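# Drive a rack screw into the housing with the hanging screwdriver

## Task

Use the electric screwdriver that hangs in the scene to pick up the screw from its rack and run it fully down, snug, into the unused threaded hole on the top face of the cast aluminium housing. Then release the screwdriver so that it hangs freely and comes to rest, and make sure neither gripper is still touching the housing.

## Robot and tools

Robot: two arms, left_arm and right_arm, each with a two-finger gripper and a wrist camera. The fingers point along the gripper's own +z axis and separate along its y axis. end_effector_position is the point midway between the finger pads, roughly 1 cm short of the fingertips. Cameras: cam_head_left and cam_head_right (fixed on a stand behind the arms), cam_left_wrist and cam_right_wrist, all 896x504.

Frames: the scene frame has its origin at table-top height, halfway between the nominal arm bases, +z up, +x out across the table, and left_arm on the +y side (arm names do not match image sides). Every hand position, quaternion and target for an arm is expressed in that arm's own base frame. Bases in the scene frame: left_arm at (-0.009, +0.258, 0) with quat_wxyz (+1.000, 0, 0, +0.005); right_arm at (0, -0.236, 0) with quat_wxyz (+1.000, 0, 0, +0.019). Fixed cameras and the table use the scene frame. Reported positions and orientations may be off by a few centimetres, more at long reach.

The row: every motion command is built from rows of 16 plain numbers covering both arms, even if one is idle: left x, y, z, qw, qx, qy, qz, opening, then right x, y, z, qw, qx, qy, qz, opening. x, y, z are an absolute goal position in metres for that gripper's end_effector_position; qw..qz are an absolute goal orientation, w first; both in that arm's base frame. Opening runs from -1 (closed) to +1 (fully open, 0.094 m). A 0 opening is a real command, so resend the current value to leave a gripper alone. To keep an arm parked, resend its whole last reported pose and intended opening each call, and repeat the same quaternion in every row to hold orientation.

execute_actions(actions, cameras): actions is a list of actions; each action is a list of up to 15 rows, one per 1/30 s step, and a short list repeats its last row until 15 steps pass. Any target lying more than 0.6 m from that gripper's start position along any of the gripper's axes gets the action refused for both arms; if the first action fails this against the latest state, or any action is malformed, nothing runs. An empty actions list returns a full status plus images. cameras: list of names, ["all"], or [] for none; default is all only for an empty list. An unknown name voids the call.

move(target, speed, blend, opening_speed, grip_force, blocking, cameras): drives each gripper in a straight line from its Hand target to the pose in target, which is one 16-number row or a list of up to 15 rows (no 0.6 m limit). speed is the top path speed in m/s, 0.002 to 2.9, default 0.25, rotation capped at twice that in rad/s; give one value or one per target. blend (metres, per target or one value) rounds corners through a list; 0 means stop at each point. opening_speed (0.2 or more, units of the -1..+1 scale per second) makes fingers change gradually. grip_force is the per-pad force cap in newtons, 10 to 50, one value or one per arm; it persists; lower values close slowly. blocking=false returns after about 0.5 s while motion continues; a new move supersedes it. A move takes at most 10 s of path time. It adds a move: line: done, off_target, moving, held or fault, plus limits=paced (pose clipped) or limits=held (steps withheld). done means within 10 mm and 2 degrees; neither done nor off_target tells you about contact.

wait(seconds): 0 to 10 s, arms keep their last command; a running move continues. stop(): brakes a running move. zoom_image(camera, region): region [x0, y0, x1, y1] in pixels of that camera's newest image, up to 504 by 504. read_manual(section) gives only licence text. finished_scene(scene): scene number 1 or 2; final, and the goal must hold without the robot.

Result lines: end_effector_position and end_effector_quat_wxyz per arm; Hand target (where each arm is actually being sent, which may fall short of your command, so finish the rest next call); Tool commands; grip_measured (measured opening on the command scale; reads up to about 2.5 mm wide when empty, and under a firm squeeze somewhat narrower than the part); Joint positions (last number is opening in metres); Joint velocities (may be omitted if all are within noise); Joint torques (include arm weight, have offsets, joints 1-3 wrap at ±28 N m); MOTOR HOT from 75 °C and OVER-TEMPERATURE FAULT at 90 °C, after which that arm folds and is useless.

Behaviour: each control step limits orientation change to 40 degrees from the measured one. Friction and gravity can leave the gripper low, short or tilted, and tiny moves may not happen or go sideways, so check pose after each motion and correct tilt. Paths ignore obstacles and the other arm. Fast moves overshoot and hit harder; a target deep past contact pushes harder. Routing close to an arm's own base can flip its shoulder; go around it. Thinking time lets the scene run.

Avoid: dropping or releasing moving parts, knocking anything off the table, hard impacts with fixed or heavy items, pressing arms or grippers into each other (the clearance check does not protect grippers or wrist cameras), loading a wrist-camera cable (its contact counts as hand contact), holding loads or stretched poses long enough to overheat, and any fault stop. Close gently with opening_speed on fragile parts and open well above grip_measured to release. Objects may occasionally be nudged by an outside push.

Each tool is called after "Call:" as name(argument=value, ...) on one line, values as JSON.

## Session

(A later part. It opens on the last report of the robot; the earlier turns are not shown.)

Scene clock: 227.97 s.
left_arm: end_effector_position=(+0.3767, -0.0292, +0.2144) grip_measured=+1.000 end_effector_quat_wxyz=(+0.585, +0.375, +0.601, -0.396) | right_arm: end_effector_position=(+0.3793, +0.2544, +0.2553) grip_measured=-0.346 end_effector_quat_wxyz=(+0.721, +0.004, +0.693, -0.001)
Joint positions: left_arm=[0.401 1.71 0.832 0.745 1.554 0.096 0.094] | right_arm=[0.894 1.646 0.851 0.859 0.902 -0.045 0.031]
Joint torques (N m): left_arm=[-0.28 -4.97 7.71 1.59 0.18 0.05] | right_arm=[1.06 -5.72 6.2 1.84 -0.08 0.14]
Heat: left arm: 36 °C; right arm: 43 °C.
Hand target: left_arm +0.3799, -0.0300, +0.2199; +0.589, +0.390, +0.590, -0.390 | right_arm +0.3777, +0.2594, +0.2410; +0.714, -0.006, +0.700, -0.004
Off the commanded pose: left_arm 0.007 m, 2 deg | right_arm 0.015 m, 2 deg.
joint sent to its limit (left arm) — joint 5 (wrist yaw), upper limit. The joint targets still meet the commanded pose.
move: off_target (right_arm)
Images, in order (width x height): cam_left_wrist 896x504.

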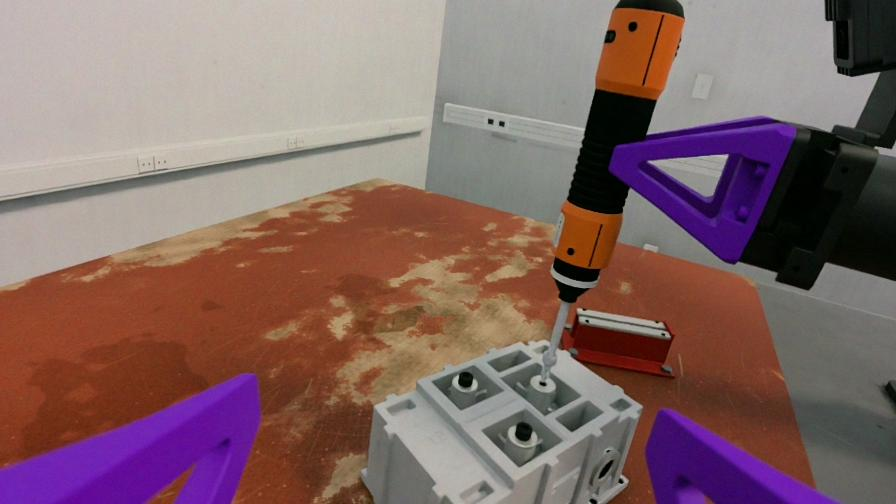

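Call:
move(target=[0.38,-0.03,0.22,0.589,0.391,0.59,-0.391,1,0.378,0.2597,0.232,0.714,-0.006,0.700,-0.004,-0.6], speed=0.02, cameras=["cam_left_wrist"])

Call:
zoom_image(camera="cam_left_wrist", region=[480, 280, 600, 400])

Scene clock: 241.67 s.
left_arm: end_effector_position=(+0.3767, -0.0292, +0.2144) grip_measured=+1.000 end_effector_quat_wxyz=(+0.585, +0.375, +0.600, -0.396) | right_arm: end_effector_position=(+0.3795, +0.2539, +0.2494) grip_measured=-0.346 end_effector_quat_wxyz=(+0.724, +0.010, +0.690, +0.001)
Joint positions: left_arm=[0.401 1.71 0.832 0.745 1.555 0.096 0.094] | right_arm=[0.894 1.668 0.835 0.91 0.906 -0.045 0.031]
Joint torques (N m): left_arm=[-0.31 -4.97 7.72 1.58 0.17 0.07] | right_arm=[0.96 -5.96 5.94 1.75 -0.06 0.12]
Heat: left arm: 37 °C; right arm: 43 °C.
Hand target: left_arm +0.3799, -0.0300, +0.2199; +0.589, +0.390, +0.590, -0.390 | right_arm +0.3777, +0.2593, +0.2321; +0.714, -0.006, +0.700, -0.004
Off the commanded pose: left_arm 0.007 m, 2 deg | right_arm 0.018 m, 2 deg.
joint sent to its limit (left arm) — joint 5 (wrist yaw), upper limit. The joint targets still meet the commanded pose.
move: off_target (right_arm)
Images, in order (width x height): cam_left_wrist 896x504.

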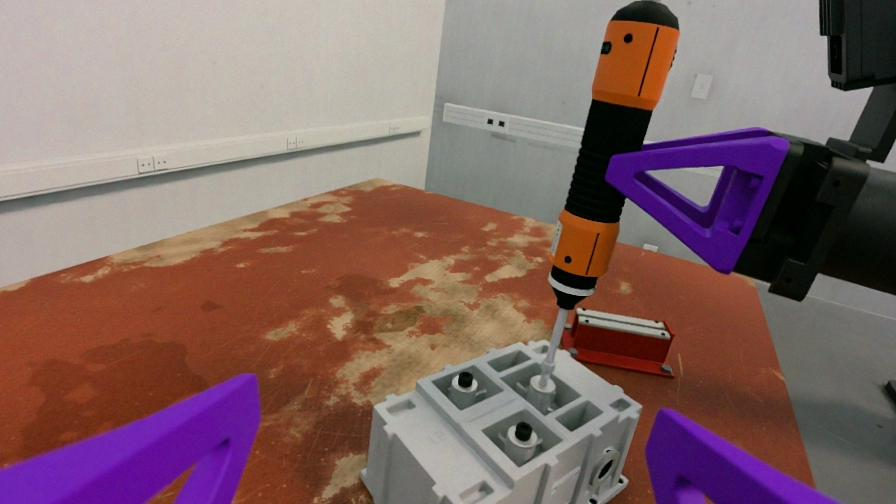

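Scaled by 4.200 from the camera's 896x504 image, which has a finer 1280x720 frame.

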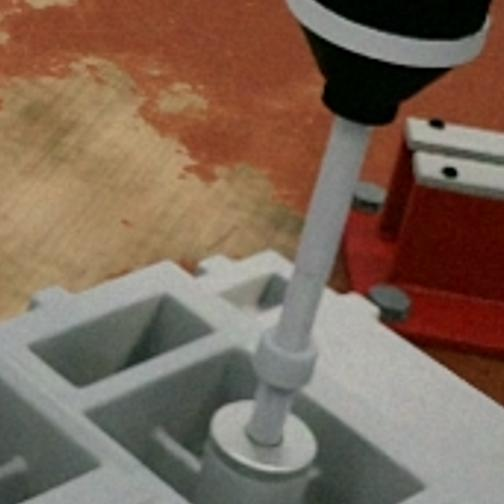

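Call:
move(target=[0.38,-0.03,0.22,0.589,0.391,0.59,-0.391,1,0.378,0.2597,0.224,0.712,-0.012,0.702,-0.007,-0.6], speed=0.02, cameras=["cam_left_wrist","cam_right_wrist"])

Call:
zoom_image(camera="cam_left_wrist", region=[480, 280, 600, 400])

Scene clock: 245.07 s.
left_arm: end_effector_position=(+0.3767, -0.0292, +0.2144) grip_measured=+1.000 end_effector_quat_wxyz=(+0.585, +0.375, +0.600, -0.396) | right_arm: end_effector_position=(+0.3787, +0.2526, +0.2480) grip_measured=-0.346 end_effector_quat_wxyz=(+0.727, +0.015, +0.686, +0.005)
Joint positions: left_arm=[0.401 1.71 0.832 0.745 1.555 0.096 0.094] | right_arm=[0.894 1.675 0.822 0.947 0.908 -0.045 0.031]
Joint torques (N m): left_arm=[-0.27 -4.93 7.73 1.58 0.17 0.07] | right_arm=[0.94 -5.42 5.45 1.57 -0.13 0.06]
Heat: left arm: 37 °C; right arm: 43 °C.
Hand target: left_arm +0.3799, -0.0300, +0.2199; +0.589, +0.390, +0.590, -0.391 | right_arm +0.3773, +0.2590, +0.2242; +0.712, -0.012, +0.702, -0.007
Off the commanded pose: left_arm 0.007 m, 2 deg | right_arm 0.025 m, 4 deg.
joint sent to its limit (left arm) — joint 5 (wrist yaw), upper limit. The joint targets still meet the commanded pose.
move: off_target (right_arm)
Images, in order (width x height): cam_left_wrist 896x504, cam_right_wrist 896x504.

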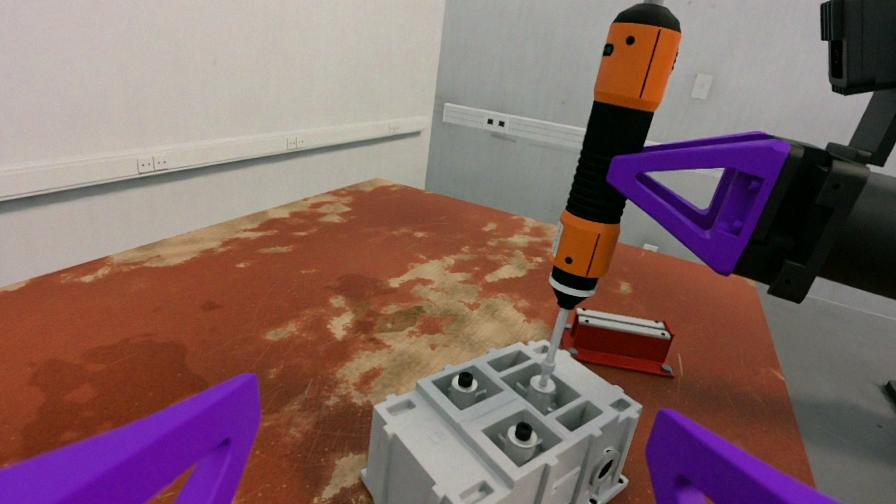

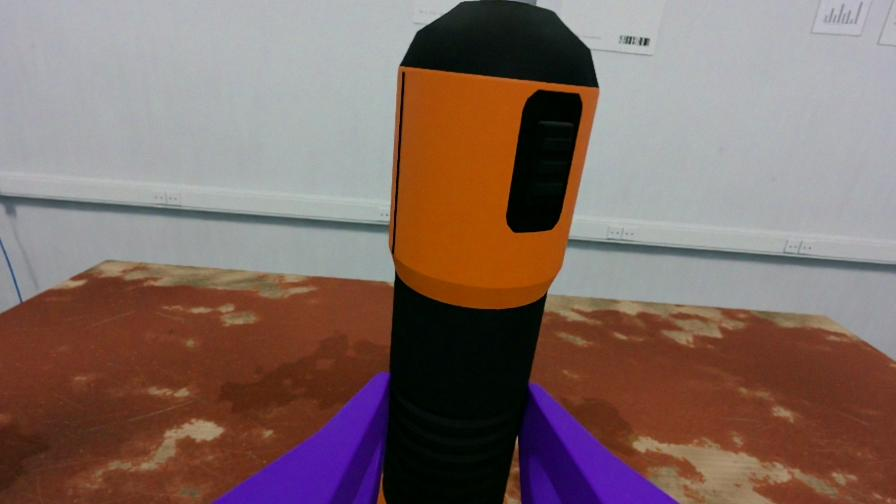

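Scaled by 4.200 from the camera's 896x504 image, which has a finer 1280x720 frame.

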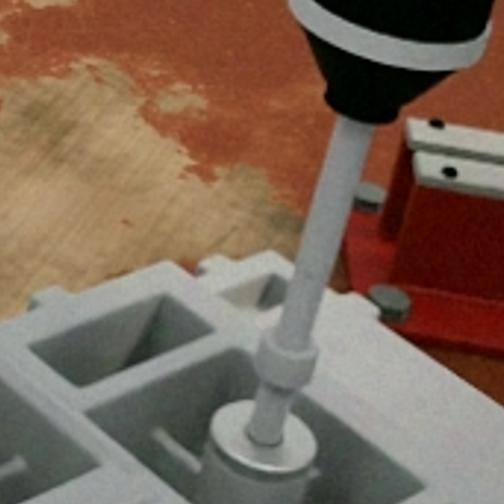

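Call:
move(target=[0.38,-0.03,0.22,0.589,0.391,0.59,-0.391,1,0.378,0.260,0.21,0.707,-0.015,0.707,-0.01,-0.6], speed=0.03, cameras=["cam_left_wrist"])

Call:
zoom_image(camera="cam_left_wrist", region=[480, 280, 600, 400])

Call:
zoom_image(camera="cam_left_wrist", region=[560, 0, 720, 120])

Scene clock: 250.33 s.
left_arm: end_effector_position=(+0.3767, -0.0292, +0.2144) grip_measured=+1.000 end_effector_quat_wxyz=(+0.585, +0.375, +0.600, -0.396) | right_arm: end_effector_position=(+0.3781, +0.2509, +0.2449) grip_measured=-0.346 end_effector_quat_wxyz=(+0.732, +0.024, +0.681, +0.009)
Joint positions: left_arm=[0.401 1.71 0.832 0.745 1.555 0.096 0.094] | right_arm=[0.894 1.691 0.807 1 0.914 -0.045 0.031]
Joint torques (N m): left_arm=[-0.29 -4.97 7.72 1.58 0.18 0.07] | right_arm=[1.07 -4.72 4.83 1.25 -0.17 0.19]
Heat: left arm: 37 °C; right arm: 42 °C.
Hand target: left_arm +0.3799, -0.0300, +0.2199; +0.589, +0.390, +0.590, -0.390 | right_arm +0.3765, +0.2583, +0.2104; +0.707, -0.015, +0.707, -0.010
Off the commanded pose: left_arm 0.007 m, 2 deg | right_arm 0.036 m, 6 deg.
joint sent to its limit (left arm) — joint 5 (wrist yaw), upper limit. The joint targets still meet the commanded pose.
move: off_target (right_arm)
Images, in order (width x height): cam_left_wrist 896x504.

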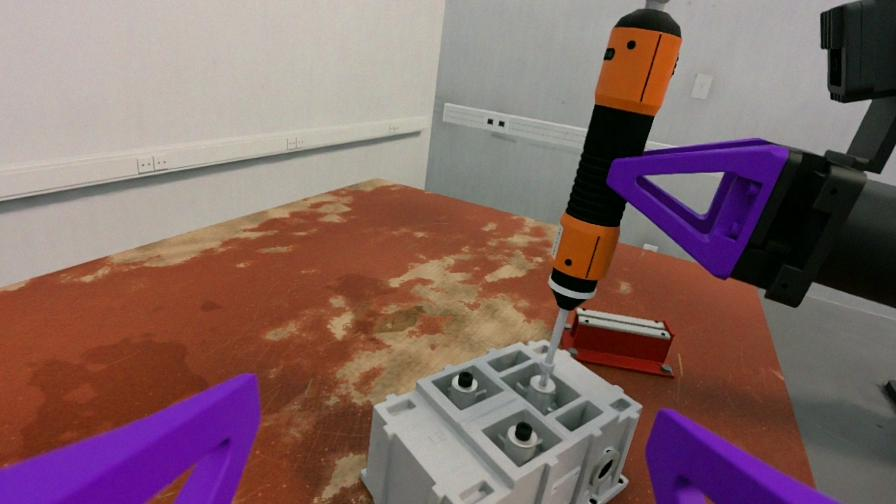

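Scaled by 4.200 from the camera's 896x504 image, which has a finer 1280x720 frame.

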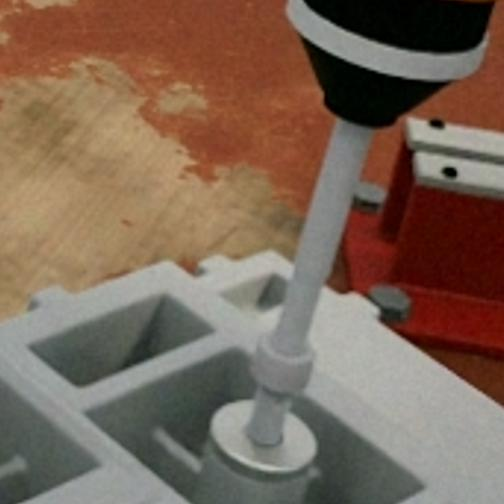

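Scaled by 3.150 from the camera's 896x504 image, which has a finer 1280x720 frame.

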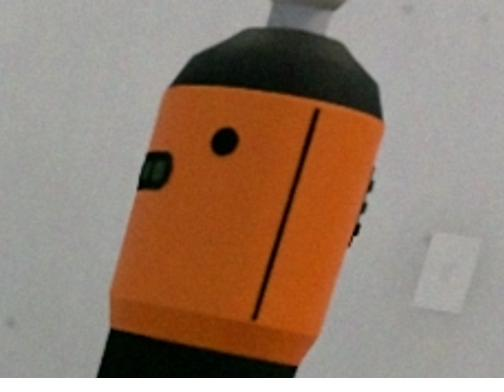

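Call:
move(target=[[0.3,-0.02,0.305,0.585,0.39,0.59,-0.395,0.35,0.378,0.260,0.212,0.707,-0.015,0.707,-0.01,-0.6],[0.327,-0.133,0.305,0.585,0.39,0.59,-0.395,0.35,0.378,0.260,0.212,0.707,-0.015,0.707,-0.01,-0.6]], speed=0.12, cameras=["all"])

Scene clock: 295.57 s.
left_arm: end_effector_position=(+0.3220, -0.1322, +0.2970) grip_measured=+0.352 end_effector_quat_wxyz=(+0.579, +0.385, +0.595, -0.403) | right_arm: end_effector_position=(+0.3779, +0.2505, +0.2426) grip_measured=-0.346 end_effector_quat_wxyz=(+0.731, +0.022, +0.682, +0.007)
Joint positions: left_arm=[0.112 1.264 0.76 0.486 1.295 -0.016 0.064] | right_arm=[0.894 1.693 0.802 1.003 0.914 -0.045 0.031]
Joint torques (N m): left_arm=[-0.29 -2.52 8.96 1.59 -0.13 0.07] | right_arm=[1.03 -5.2 5.57 1.18 -0.19 0.18]
Heat: left arm: 38 °C; right arm: 40 °C.
Hand target: left_arm +0.3266, -0.1329, +0.3050; +0.586, +0.390, +0.590, -0.396 | right_arm +0.3766, +0.2585, +0.2122; +0.707, -0.015, +0.707, -0.010
Off the commanded pose: left_arm 0.010 m, 1 deg | right_arm 0.032 m, 6 deg.
move: off_target (right_arm)

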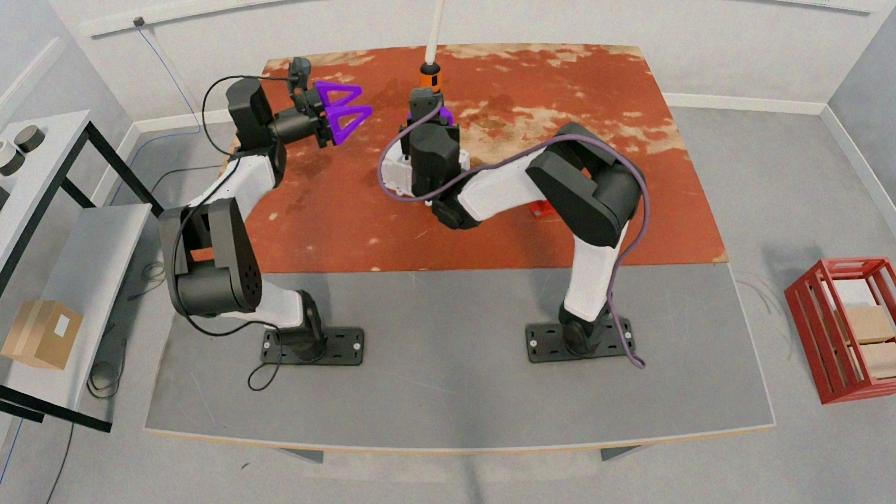

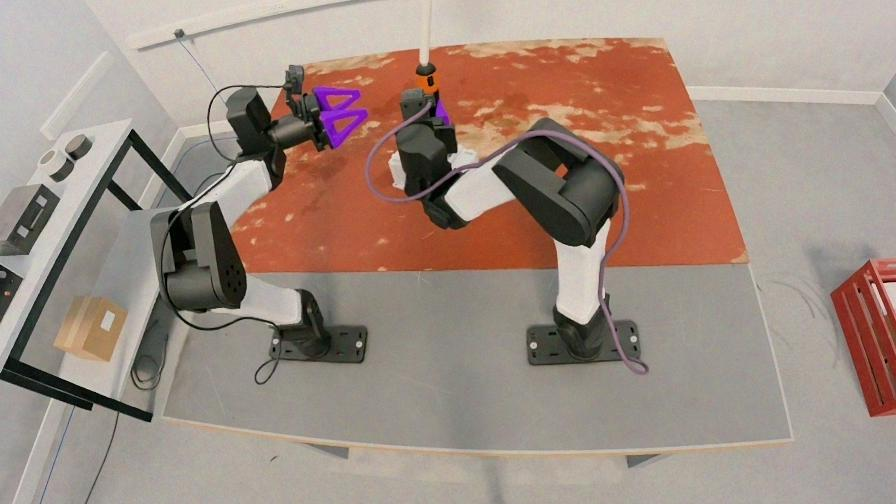

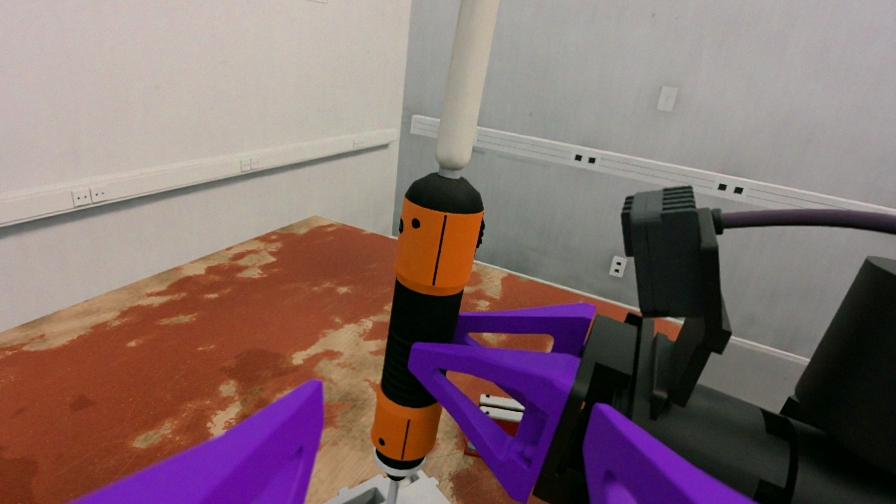

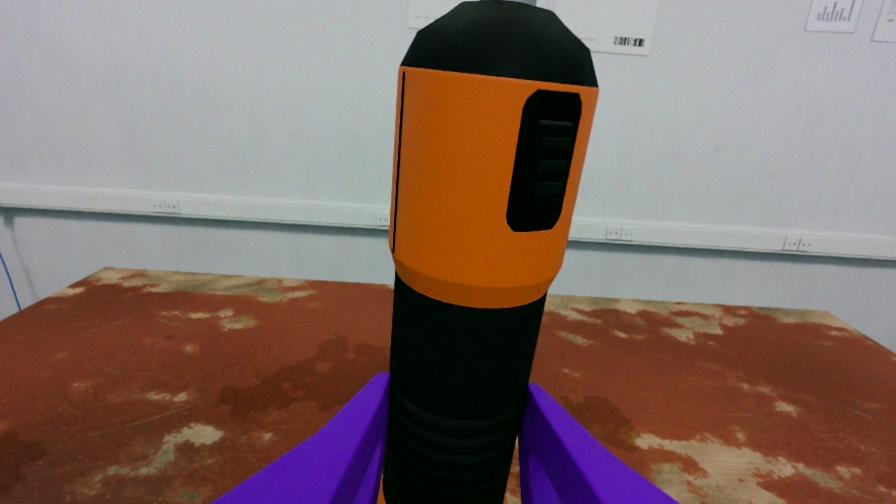

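Call:
move(target=[[0.352,-0.177,0.305,0.588,0.392,0.588,-0.393,0.35,0.378,0.260,0.212,0.707,-0.015,0.707,-0.01,-0.6],[0.370,-0.215,0.305,0.588,0.392,0.588,-0.393,0.35,0.378,0.260,0.212,0.707,-0.015,0.707,-0.01,-0.6]], speed=0.06, cameras=["all"])

Scene clock: 305.37 s.
left_arm: end_effector_position=(+0.3642, -0.2124, +0.2912) grip_measured=+0.352 end_effector_quat_wxyz=(+0.569, +0.383, +0.605, -0.404) | right_arm: end_effector_position=(+0.3779, +0.2505, +0.2426) grip_measured=-0.346 end_effector_quat_wxyz=(+0.731, +0.022, +0.682, +0.007)
Joint positions: left_arm=[-0.171 1.451 0.903 0.499 1.011 -0.012 0.064] | right_arm=[0.894 1.693 0.802 1.003 0.914 -0.045 0.031]
Joint torques (N m): left_arm=[-0.32 -3.84 9.06 2.16 -0.09 0.07] | right_arm=[1.11 -5.24 5.59 1.17 -0.18 0.17]
Heat: left arm: 40 °C; right arm: 40 °C.
Hand target: left_arm +0.3693, -0.2146, +0.3048; +0.588, +0.392, +0.588, -0.393 | right_arm +0.3766, +0.2585, +0.2122; +0.707, -0.015, +0.707, -0.010
Off the commanded pose: left_arm 0.015 m, 3 deg | right_arm 0.032 m, 6 deg.
move: off_target (left_arm, right_arm)

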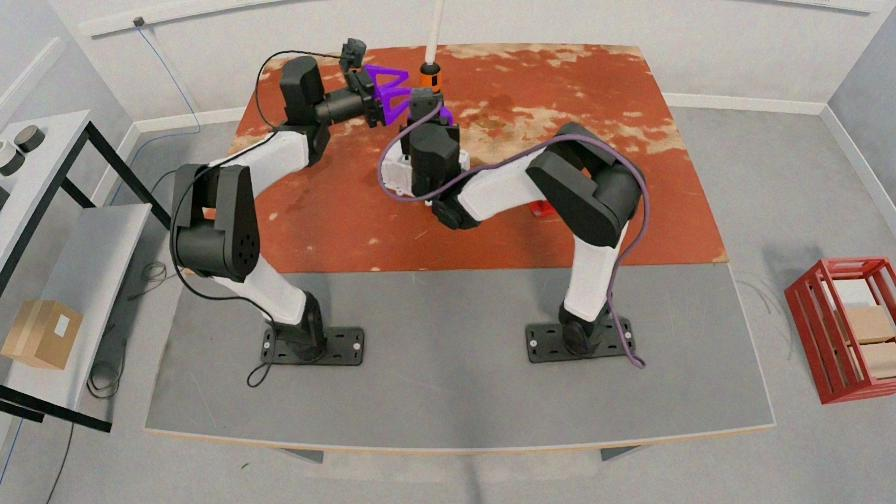

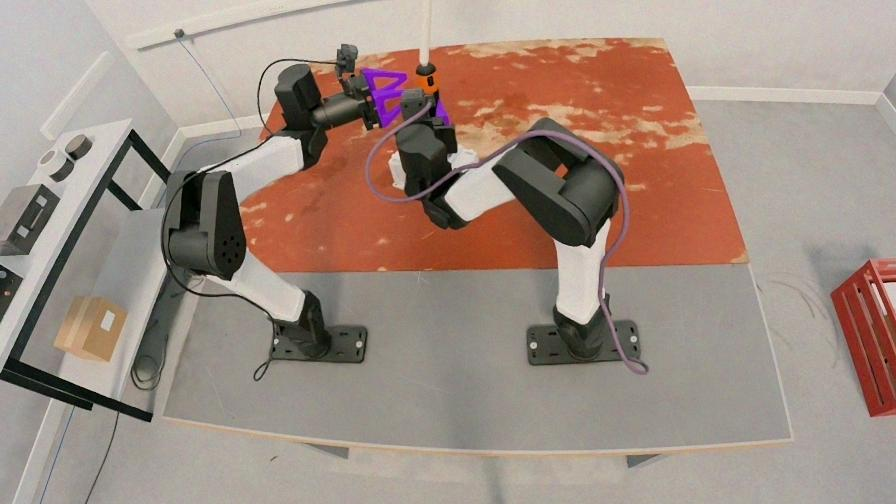

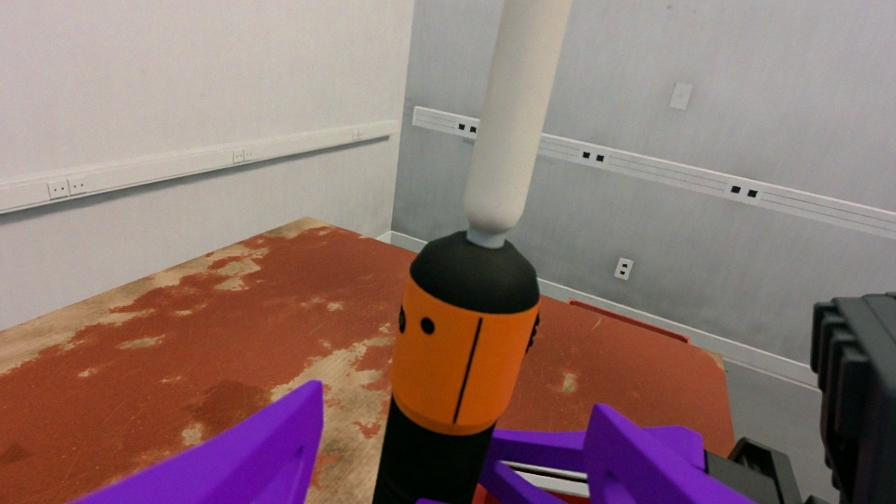

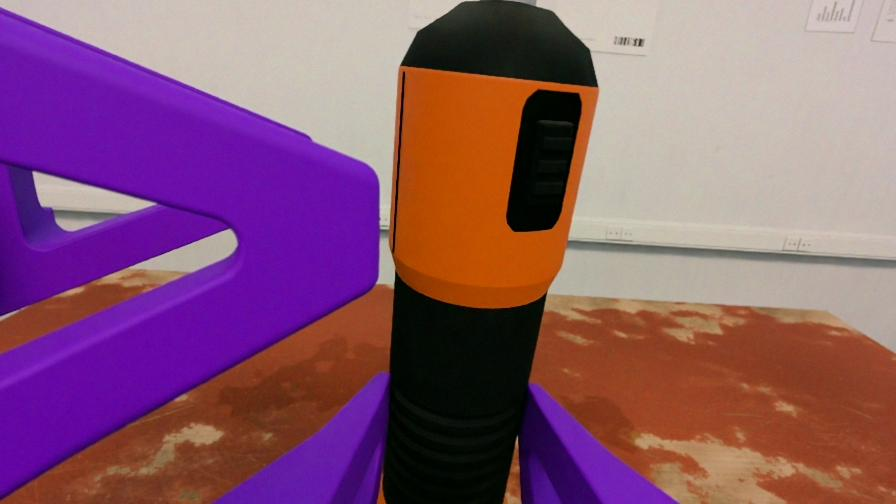

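Call:
move(target=[0.383,-0.251,0.314,0.605,0.400,0.572,-0.385,0.35,0.378,0.260,0.212,0.707,-0.015,0.707,-0.01,-0.6], speed=0.05, cameras=["cam_left_wrist","cam_right_wrist"])

Scene clock: 313.30 s.
left_arm: end_effector_position=(+0.3779, -0.2473, +0.3023) grip_measured=+0.352 end_effector_quat_wxyz=(+0.588, +0.393, +0.587, -0.394) | right_arm: end_effector_position=(+0.3779, +0.2505, +0.2426) grip_measured=-0.346 end_effector_quat_wxyz=(+0.731, +0.022, +0.682, +0.007)
Joint positions: left_arm=[-0.27 1.529 0.985 0.546 0.911 -0.003 0.064] | right_arm=[0.894 1.693 0.802 1.003 0.914 -0.045 0.031]
Joint torques (N m): left_arm=[-0.49 -4.22 8.96 2.16 -0.11 0.1] | right_arm=[1.03 -5.33 5.49 1.17 -0.19 0.18]
Heat: left arm: 40 °C; right arm: 39 °C.
Hand target: left_arm +0.3824, -0.2506, +0.3140; +0.605, +0.400, +0.572, -0.385 | right_arm +0.3766, +0.2585, +0.2122; +0.707, -0.015, +0.707, -0.010
Off the commanded pose: left_arm 0.013 m, 3 deg | right_arm 0.032 m, 6 deg.
move: off_target (left_arm, right_arm)
Images, in order (width x height): cam_left_wrist 896x504, cam_right_wrist 896x504.

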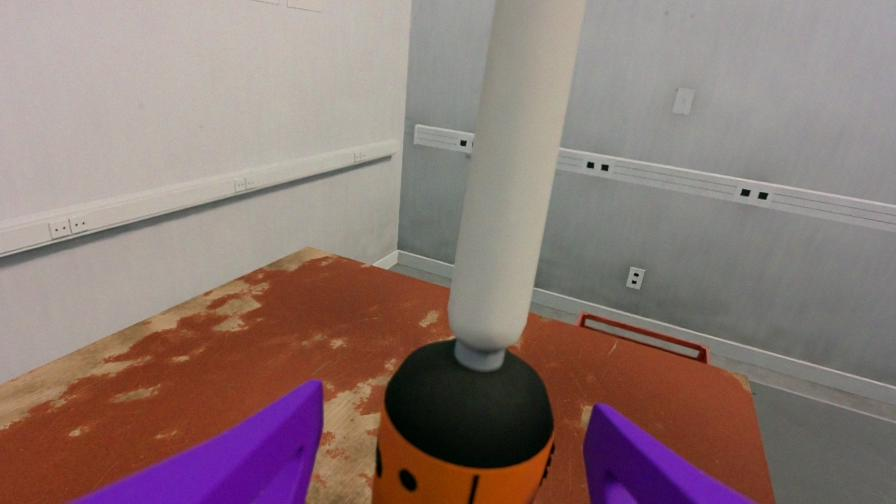

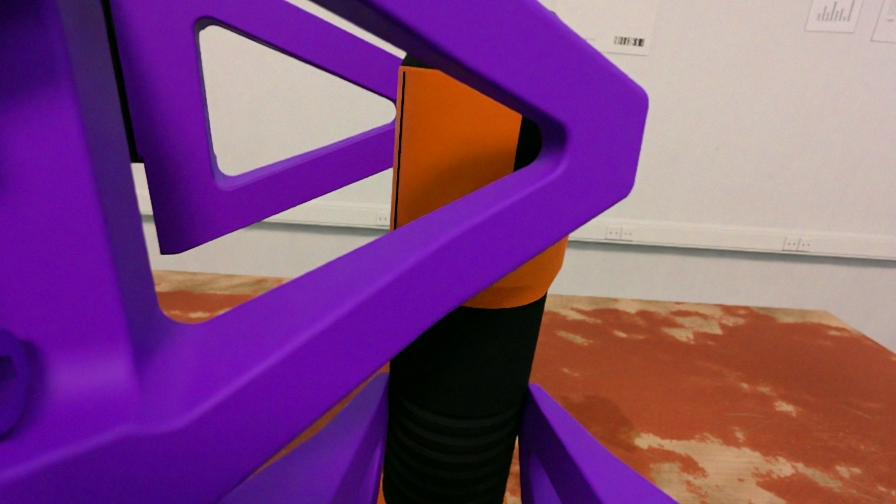

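Call:
move(target=[0.383,-0.251,0.314,0.605,0.400,0.572,-0.385,-0.5,0.378,0.260,0.212,0.707,-0.015,0.707,-0.01,-0.6], opening_speed=0.4, grip_force=[20, 50], cameras=["cam_left_wrist","cam_right_wrist"])

Scene clock: 319.63 s.
left_arm: end_effector_position=(+0.3777, -0.2481, +0.3023) grip_measured=-0.147 end_effector_quat_wxyz=(+0.589, +0.395, +0.586, -0.393) | right_arm: end_effector_position=(+0.3779, +0.2505, +0.2426) grip_measured=-0.346 end_effector_quat_wxyz=(+0.731, +0.022, +0.682, +0.007)
Joint positions: left_arm=[-0.272 1.529 0.985 0.546 0.909 0.003 0.04] | right_arm=[0.894 1.693 0.802 1.003 0.914 -0.045 0.031]
Joint torques (N m): left_arm=[-0.27 -4.23 8.98 2.17 -0.11 0.04] | right_arm=[1.17 -5.27 5.53 1.2 -0.17 0.18]
Heat: left arm: 41 °C; right arm: 39 °C.
Hand target: left_arm +0.3825, -0.2506, +0.3140; +0.605, +0.400, +0.572, -0.385 | right_arm +0.3766, +0.2585, +0.2122; +0.707, -0.015, +0.707, -0.010
Off the commanded pose: left_arm 0.013 m, 3 deg | right_arm 0.032 m, 6 deg.
grip_force (N): 20, 50
move: off_target (left_arm, right_arm)
Images, in order (width x height): cam_left_wrist 896x504, cam_right_wrist 896x504.

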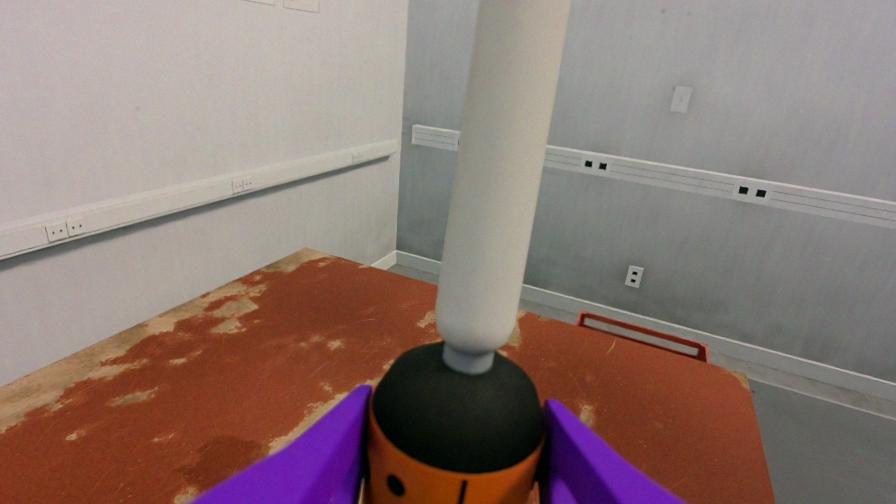

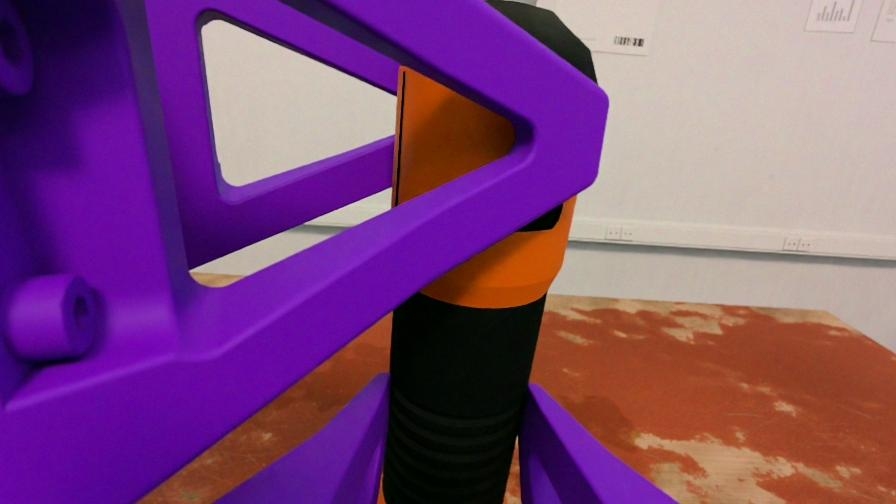

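Call:
move(target=[0.381,-0.249,0.296,0.600,0.400,0.576,-0.387,-0.5,0.378,0.260,0.200,0.707,-0.015,0.707,-0.01,-0.6], speed=0.02, cameras=["cam_left_wrist","cam_right_wrist"])

Call:
wait(seconds=2)

Scene clock: 324.23 s.
left_arm: end_effector_position=(+0.3777, -0.2488, +0.2983) grip_measured=-0.147 end_effector_quat_wxyz=(+0.591, +0.398, +0.581, -0.393) | right_arm: end_effector_position=(+0.3780, +0.2501, +0.2381) grip_measured=-0.346 end_effector_quat_wxyz=(+0.734, +0.028, +0.678, +0.010)
Joint positions: left_arm=[-0.272 1.541 0.971 0.585 0.915 0.002 0.04] | right_arm=[0.894 1.716 0.79 1.055 0.918 -0.047 0.031]
Joint torques (N m): left_arm=[0.24 -4.22 5.97 2.22 -0.1 0.07] | right_arm=[1.11 -4.42 4.38 1.17 -0.21 0.2]
Heat: left arm: 42 °C; right arm: 39 °C.
Hand target: left_arm +0.3809, -0.2489, +0.2961; +0.599, +0.400, +0.576, -0.387 | right_arm +0.3761, +0.2579, +0.2005; +0.707, -0.015, +0.707, -0.010
Off the commanded pose: left_arm 0.004 m, 1 deg | right_arm 0.039 m, 7 deg.
grip_force (N): 20, 50
move: off_target (right_arm)
Images, in order (width x height): cam_left_wrist 896x504, cam_right_wrist 896x504.

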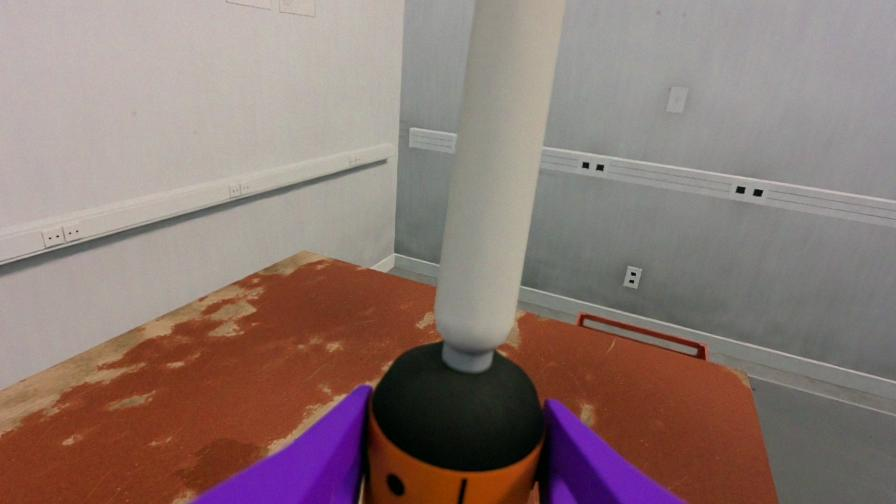

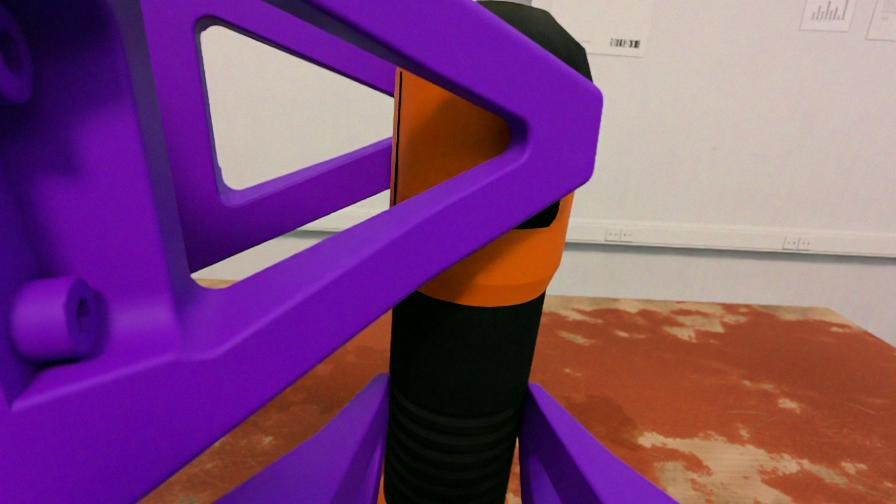

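Scene clock: 326.23 s.
left_arm: end_effector_position=(+0.3779, -0.2488, +0.2958) grip_measured=-0.147 end_effector_quat_wxyz=(+0.589, +0.397, +0.583, -0.394) | right_arm: end_effector_position=(+0.3781, +0.2502, +0.2357) grip_measured=-0.346 end_effector_quat_wxyz=(+0.733, +0.027, +0.680, +0.009)
Joint positions: left_arm=[-0.272 1.543 0.967 0.585 0.915 0.002 0.04] | right_arm=[0.894 1.72 0.788 1.055 0.918 -0.047 0.031]
Joint torques (N m): left_arm=[0.25 -4.48 6.23 2.24 -0.1 0.08] | right_arm=[1.06 -4.89 4.7 1.19 -0.24 0.19]
Heat: left arm: 41 °C; right arm: 39 °C.
Hand target: left_arm +0.3809, -0.2489, +0.2960; +0.599, +0.400, +0.576, -0.387 | right_arm +0.3761, +0.2580, +0.2005; +0.707, -0.015, +0.707, -0.010
Tool commands: left_gripper/opening=-0.5 right_gripper/opening=-0.6
Off the commanded pose: left_arm 0.003 m, 2 deg | right_arm 0.037 m, 7 deg.
grip_force (N): 20, 50
wait: 2.00 s; at rest by 0.17 s

Call:
move(target=[0.381,-0.249,0.286,0.600,0.400,0.576,-0.387,-0.5,0.378,0.260,0.197,0.707,-0.015,0.707,-0.01,-0.6], speed=0.01)

Call:
wait(seconds=3)

Call:
move(target=[0.381,-0.249,0.280,0.600,0.400,0.576,-0.387,-0.5,0.378,0.260,0.192,0.707,-0.015,0.707,-0.01,-0.6], speed=0.01)

Call:
wait(seconds=3)

Scene clock: 331.87 s.
left_arm: end_effector_position=(+0.3778, -0.2487, +0.2917) grip_measured=-0.148 end_effector_quat_wxyz=(+0.595, +0.398, +0.577, -0.393) | right_arm: end_effector_position=(+0.3782, +0.2502, +0.2321) grip_measured=-0.346 end_effector_quat_wxyz=(+0.732, +0.026, +0.681, +0.007)
Joint positions: left_arm=[-0.272 1.553 0.945 0.637 0.915 -0.002 0.04] | right_arm=[0.894 1.729 0.783 1.065 0.919 -0.047 0.031]
Joint torques (N m): left_arm=[0.27 -4.04 5.71 2.13 -0.1 0.09] | right_arm=[1.06 -4.77 4.67 1.23 -0.23 0.2]
Heat: left arm: 41 °C; right arm: 39 °C.
Hand target: left_arm +0.3809, -0.2489, +0.2861; +0.599, +0.400, +0.576, -0.386 | right_arm +0.3764, +0.2582, +0.1975; +0.707, -0.015, +0.707, -0.010
Off the commanded pose: left_arm 0.007 m, 1 deg | right_arm 0.036 m, 7 deg.
grip_force (N): 20, 50
move: off_target (right_arm)

Scene clock: 334.87 s.
left_arm: end_effector_position=(+0.3778, -0.2487, +0.2915) grip_measured=-0.148 end_effector_quat_wxyz=(+0.595, +0.398, +0.577, -0.393) | right_arm: end_effector_position=(+0.3782, +0.2502, +0.2321) grip_measured=-0.346 end_effector_quat_wxyz=(+0.732, +0.026, +0.681, +0.007)
Joint positions: left_arm=[-0.272 1.553 0.944 0.637 0.915 -0.002 0.04] | right_arm=[0.894 1.729 0.783 1.065 0.919 -0.047 0.031]
Joint torques (N m): left_arm=[0.27 -4.1 5.72 2.13 -0.1 0.11] | right_arm=[1.11 -4.66 4.74 1.2 -0.24 0.25]
Heat: left arm: 41 °C; right arm: 39 °C.
Hand target: left_arm +0.3809, -0.2489, +0.2859; +0.599, +0.400, +0.576, -0.387 | right_arm +0.3764, +0.2582, +0.1975; +0.707, -0.015, +0.707, -0.010
Tool commands: left_gripper/opening=-0.5 right_gripper/opening=-0.6
Off the commanded pose: left_arm 0.006 m, 1 deg | right_arm 0.036 m, 7 deg.
grip_force (N): 20, 50
wait: 3.00 s; at rest by 0.17 s

Scene clock: 335.87 s.
left_arm: end_effector_position=(+0.3777, -0.2487, +0.2908) grip_measured=-0.149 end_effector_quat_wxyz=(+0.601, +0.399, +0.571, -0.392) | right_arm: end_effector_position=(+0.3782, +0.2501, +0.2315) grip_measured=-0.346 end_effector_quat_wxyz=(+0.735, +0.029, +0.677, +0.011)
Joint positions: left_arm=[-0.272 1.561 0.932 0.678 0.915 -0.006 0.04] | right_arm=[0.894 1.739 0.779 1.093 0.919 -0.048 0.031]
Joint torques (N m): left_arm=[0.23 -3.85 5.33 1.98 -0.11 0.12] | right_arm=[1.14 -4.51 4.21 1.16 -0.21 0.2]
Heat: left arm: 41 °C; right arm: 39 °C.
Hand target: left_arm +0.3808, -0.2489, +0.2800; +0.599, +0.400, +0.576, -0.387 | right_arm +0.3761, +0.2578, +0.1927; +0.707, -0.015, +0.707, -0.010
Off the commanded pose: left_arm 0.011 m, 1 deg | right_arm 0.041 m, 7 deg.
grip_force (N): 20, 50
move: off_target (left_arm, right_arm)

Scene clock: 338.87 s.
left_arm: end_effector_position=(+0.3777, -0.2487, +0.2908) grip_measured=-0.149 end_effector_quat_wxyz=(+0.601, +0.399, +0.571, -0.392) | right_arm: end_effector_position=(+0.3782, +0.2501, +0.2315) grip_measured=-0.346 end_effector_quat_wxyz=(+0.735, +0.029, +0.677, +0.011)
Joint positions: left_arm=[-0.272 1.561 0.932 0.678 0.915 -0.006 0.04] | right_arm=[0.894 1.739 0.779 1.093 0.919 -0.048 0.031]
Joint torques (N m): left_arm=[0.21 -3.89 5.37 1.97 -0.11 0.14] | right_arm=[1.07 -4.44 4.23 1.16 -0.27 0.2]
Heat: left arm: 40 °C; right arm: 39 °C.
Hand target: left_arm +0.3808, -0.2489, +0.2800; +0.599, +0.400, +0.576, -0.387 | right_arm +0.3761, +0.2578, +0.1927; +0.707, -0.015, +0.707, -0.010
Tool commands: left_gripper/opening=-0.5 right_gripper/opening=-0.6
Off the commanded pose: left_arm 0.011 m, 1 deg | right_arm 0.041 m, 7 deg.
grip_force (N): 20, 50
wait: 3.00 s; at rest by 0.17 s

Call:
move(target=[0.381,-0.249,0.295,0.600,0.400,0.576,-0.387,0.4,0.378,0.260,0.205,0.707,-0.015,0.707,-0.01,-0.6], opening_speed=0.6, grip_force=[50, 50])

Call:
move(target=[[0.329,-0.13,0.305,0.588,0.392,0.588,-0.393,0.4,0.378,0.260,0.205,0.707,-0.015,0.707,-0.01,-0.6],[0.38,-0.03,0.22,0.589,0.391,0.59,-0.391,0.4,0.378,0.260,0.215,0.707,-0.015,0.707,-0.01,-0.6]], speed=0.1, cameras=["cam_left_wrist"])

Call:
zoom_image(camera="cam_left_wrist", region=[440, 300, 600, 460])

Scene clock: 346.73 s.
left_arm: end_effector_position=(+0.3860, -0.2425, +0.2893) grip_measured=+0.397 end_effector_quat_wxyz=(+0.608, +0.395, +0.579, -0.373) | right_arm: end_effector_position=(+0.3778, +0.2510, +0.2310) grip_measured=-0.349 end_effector_quat_wxyz=(+0.735, +0.024, +0.677, +0.011)
Joint positions: left_arm=[-0.261 1.561 0.941 0.648 0.887 0.027 0.066] | right_arm=[0.894 1.739 0.775 1.097 0.911 -0.057 0.031]
Joint torques (N m): left_arm=[-0.9 -5.78 7.98 1.65 0.18 -0.19] | right_arm=[1.09 -7.34 6.42 0.74 -0.14 0.22]
Heat: left arm: 39 °C; right arm: 38 °C.
Hand target: left_arm +0.3810, -0.2488, +0.2950; +0.600, +0.399, +0.575, -0.387 | right_arm +0.3766, +0.2585, +0.2051; +0.709, -0.015, +0.705, -0.010
Off the commanded pose: left_arm 0.010 m, 2 deg | right_arm 0.028 m, 7 deg.
move: off_target (right_arm)

Scene clock: 350.77 s.
left_arm: end_effector_position=(+0.3762, -0.0333, +0.2130) grip_measured=+0.398 end_effector_quat_wxyz=(+0.581, +0.376, +0.600, -0.401) | right_arm: end_effector_position=(+0.3786, +0.2524, +0.2321) grip_measured=-0.349 end_effector_quat_wxyz=(+0.730, +0.015, +0.684, +0.003)
Joint positions: left_arm=[0.391 1.699 0.848 0.621 1.554 0.185 0.066] | right_arm=[0.895 1.724 0.789 1.041 0.91 -0.059 0.031]
Joint torques (N m): left_arm=[0.73 -5.12 7.87 1.64 0.24 0.06] | right_arm=[1.1 -8.5 7.02 0.83 -0.11 0.29]
Heat: left arm: 39 °C; right arm: 38 °C.
Hand target: left_arm +0.3798, -0.0301, +0.2200; +0.589, +0.390, +0.590, -0.390 | right_arm +0.3772, +0.2591, +0.2148; +0.709, -0.015, +0.705, -0.010
Off the commanded pose: left_arm 0.009 m, 3 deg | right_arm 0.019 m, 5 deg.
joint sent to its limit (left arm) — joint 5 (wrist yaw), upper limit. The joint targets still meet the commanded pose.
move: off_target (left_arm, right_arm)
Images, in order (width x height): cam_left_wrist 896x504.

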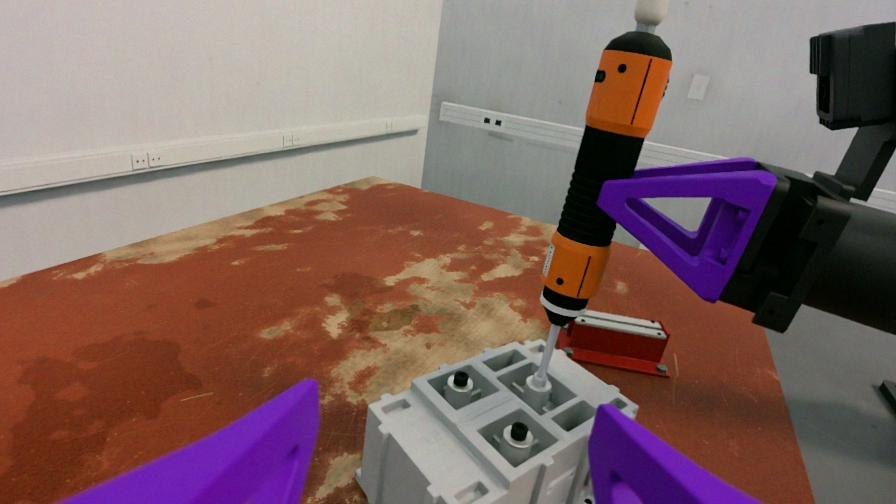

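Scaled by 3.150 from the camera's 896x504 image, which has a finer 1280x720 frame.

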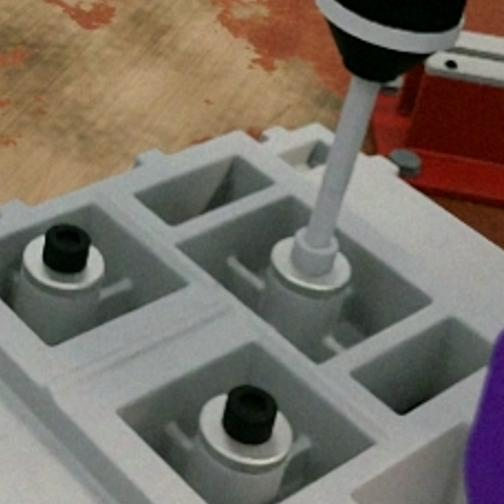

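Call:
move(target=[0.38,-0.03,0.22,0.589,0.391,0.59,-0.391,0.4,0.378,0.255,0.3,0.716,0,0.698,0,-0.6], speed=0.06, cameras=["cam_left_wrist"])

Call:
zoom_image(camera="cam_left_wrist", region=[440, 300, 600, 460])

Scene clock: 356.27 s.
left_arm: end_effector_position=(+0.3762, -0.0333, +0.2130) grip_measured=+0.398 end_effector_quat_wxyz=(+0.581, +0.377, +0.600, -0.400) | right_arm: end_effector_position=(+0.3796, +0.2558, +0.2819) grip_measured=-0.349 end_effector_quat_wxyz=(+0.709, -0.005, +0.705, -0.006)
Joint positions: left_arm=[0.391 1.699 0.848 0.621 1.554 0.188 0.066] | right_arm=[0.894 1.578 0.94 0.648 0.896 -0.025 0.031]
Joint torques (N m): left_arm=[0.75 -5.18 7.91 1.61 0.23 0.07] | right_arm=[0.36 -10.17 10.37 1.63 0.03 -0.02]
Heat: left arm: 39 °C; right arm: 38 °C.
Hand target: left_arm +0.3798, -0.0301, +0.2200; +0.589, +0.390, +0.590, -0.390 | right_arm +0.3778, +0.2548, +0.2999; +0.716, +0.000, +0.698, +0.000
Off the commanded pose: left_arm 0.009 m, 2 deg | right_arm 0.018 m, 1 deg.
joint sent to its limit (left arm) — joint 5 (wrist yaw), upper limit. The joint targets still meet the commanded pose.
move: off_target (right_arm)
Images, in order (width x height): cam_left_wrist 896x504.

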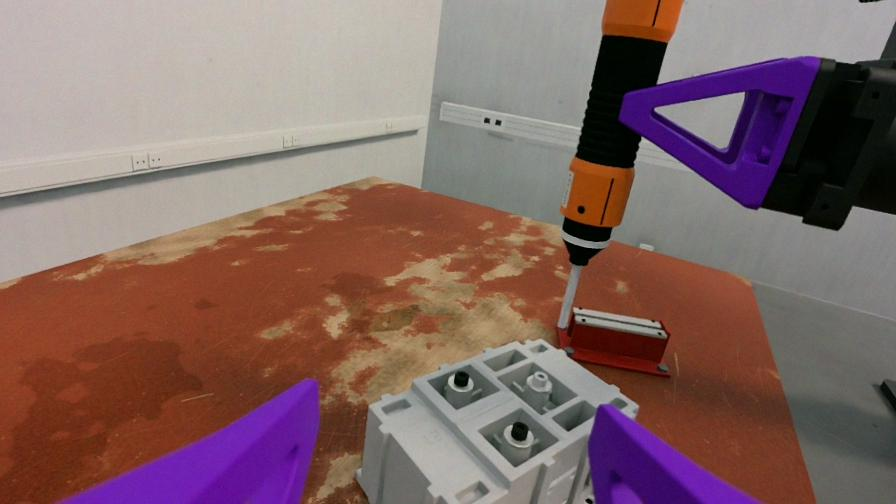

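Scaled by 3.150 from the camera's 896x504 image, which has a finer 1280x720 frame.

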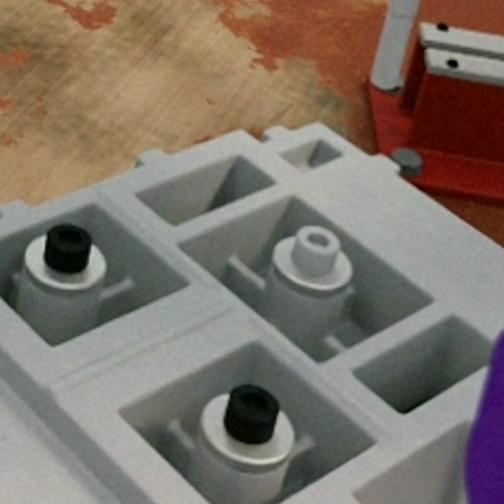

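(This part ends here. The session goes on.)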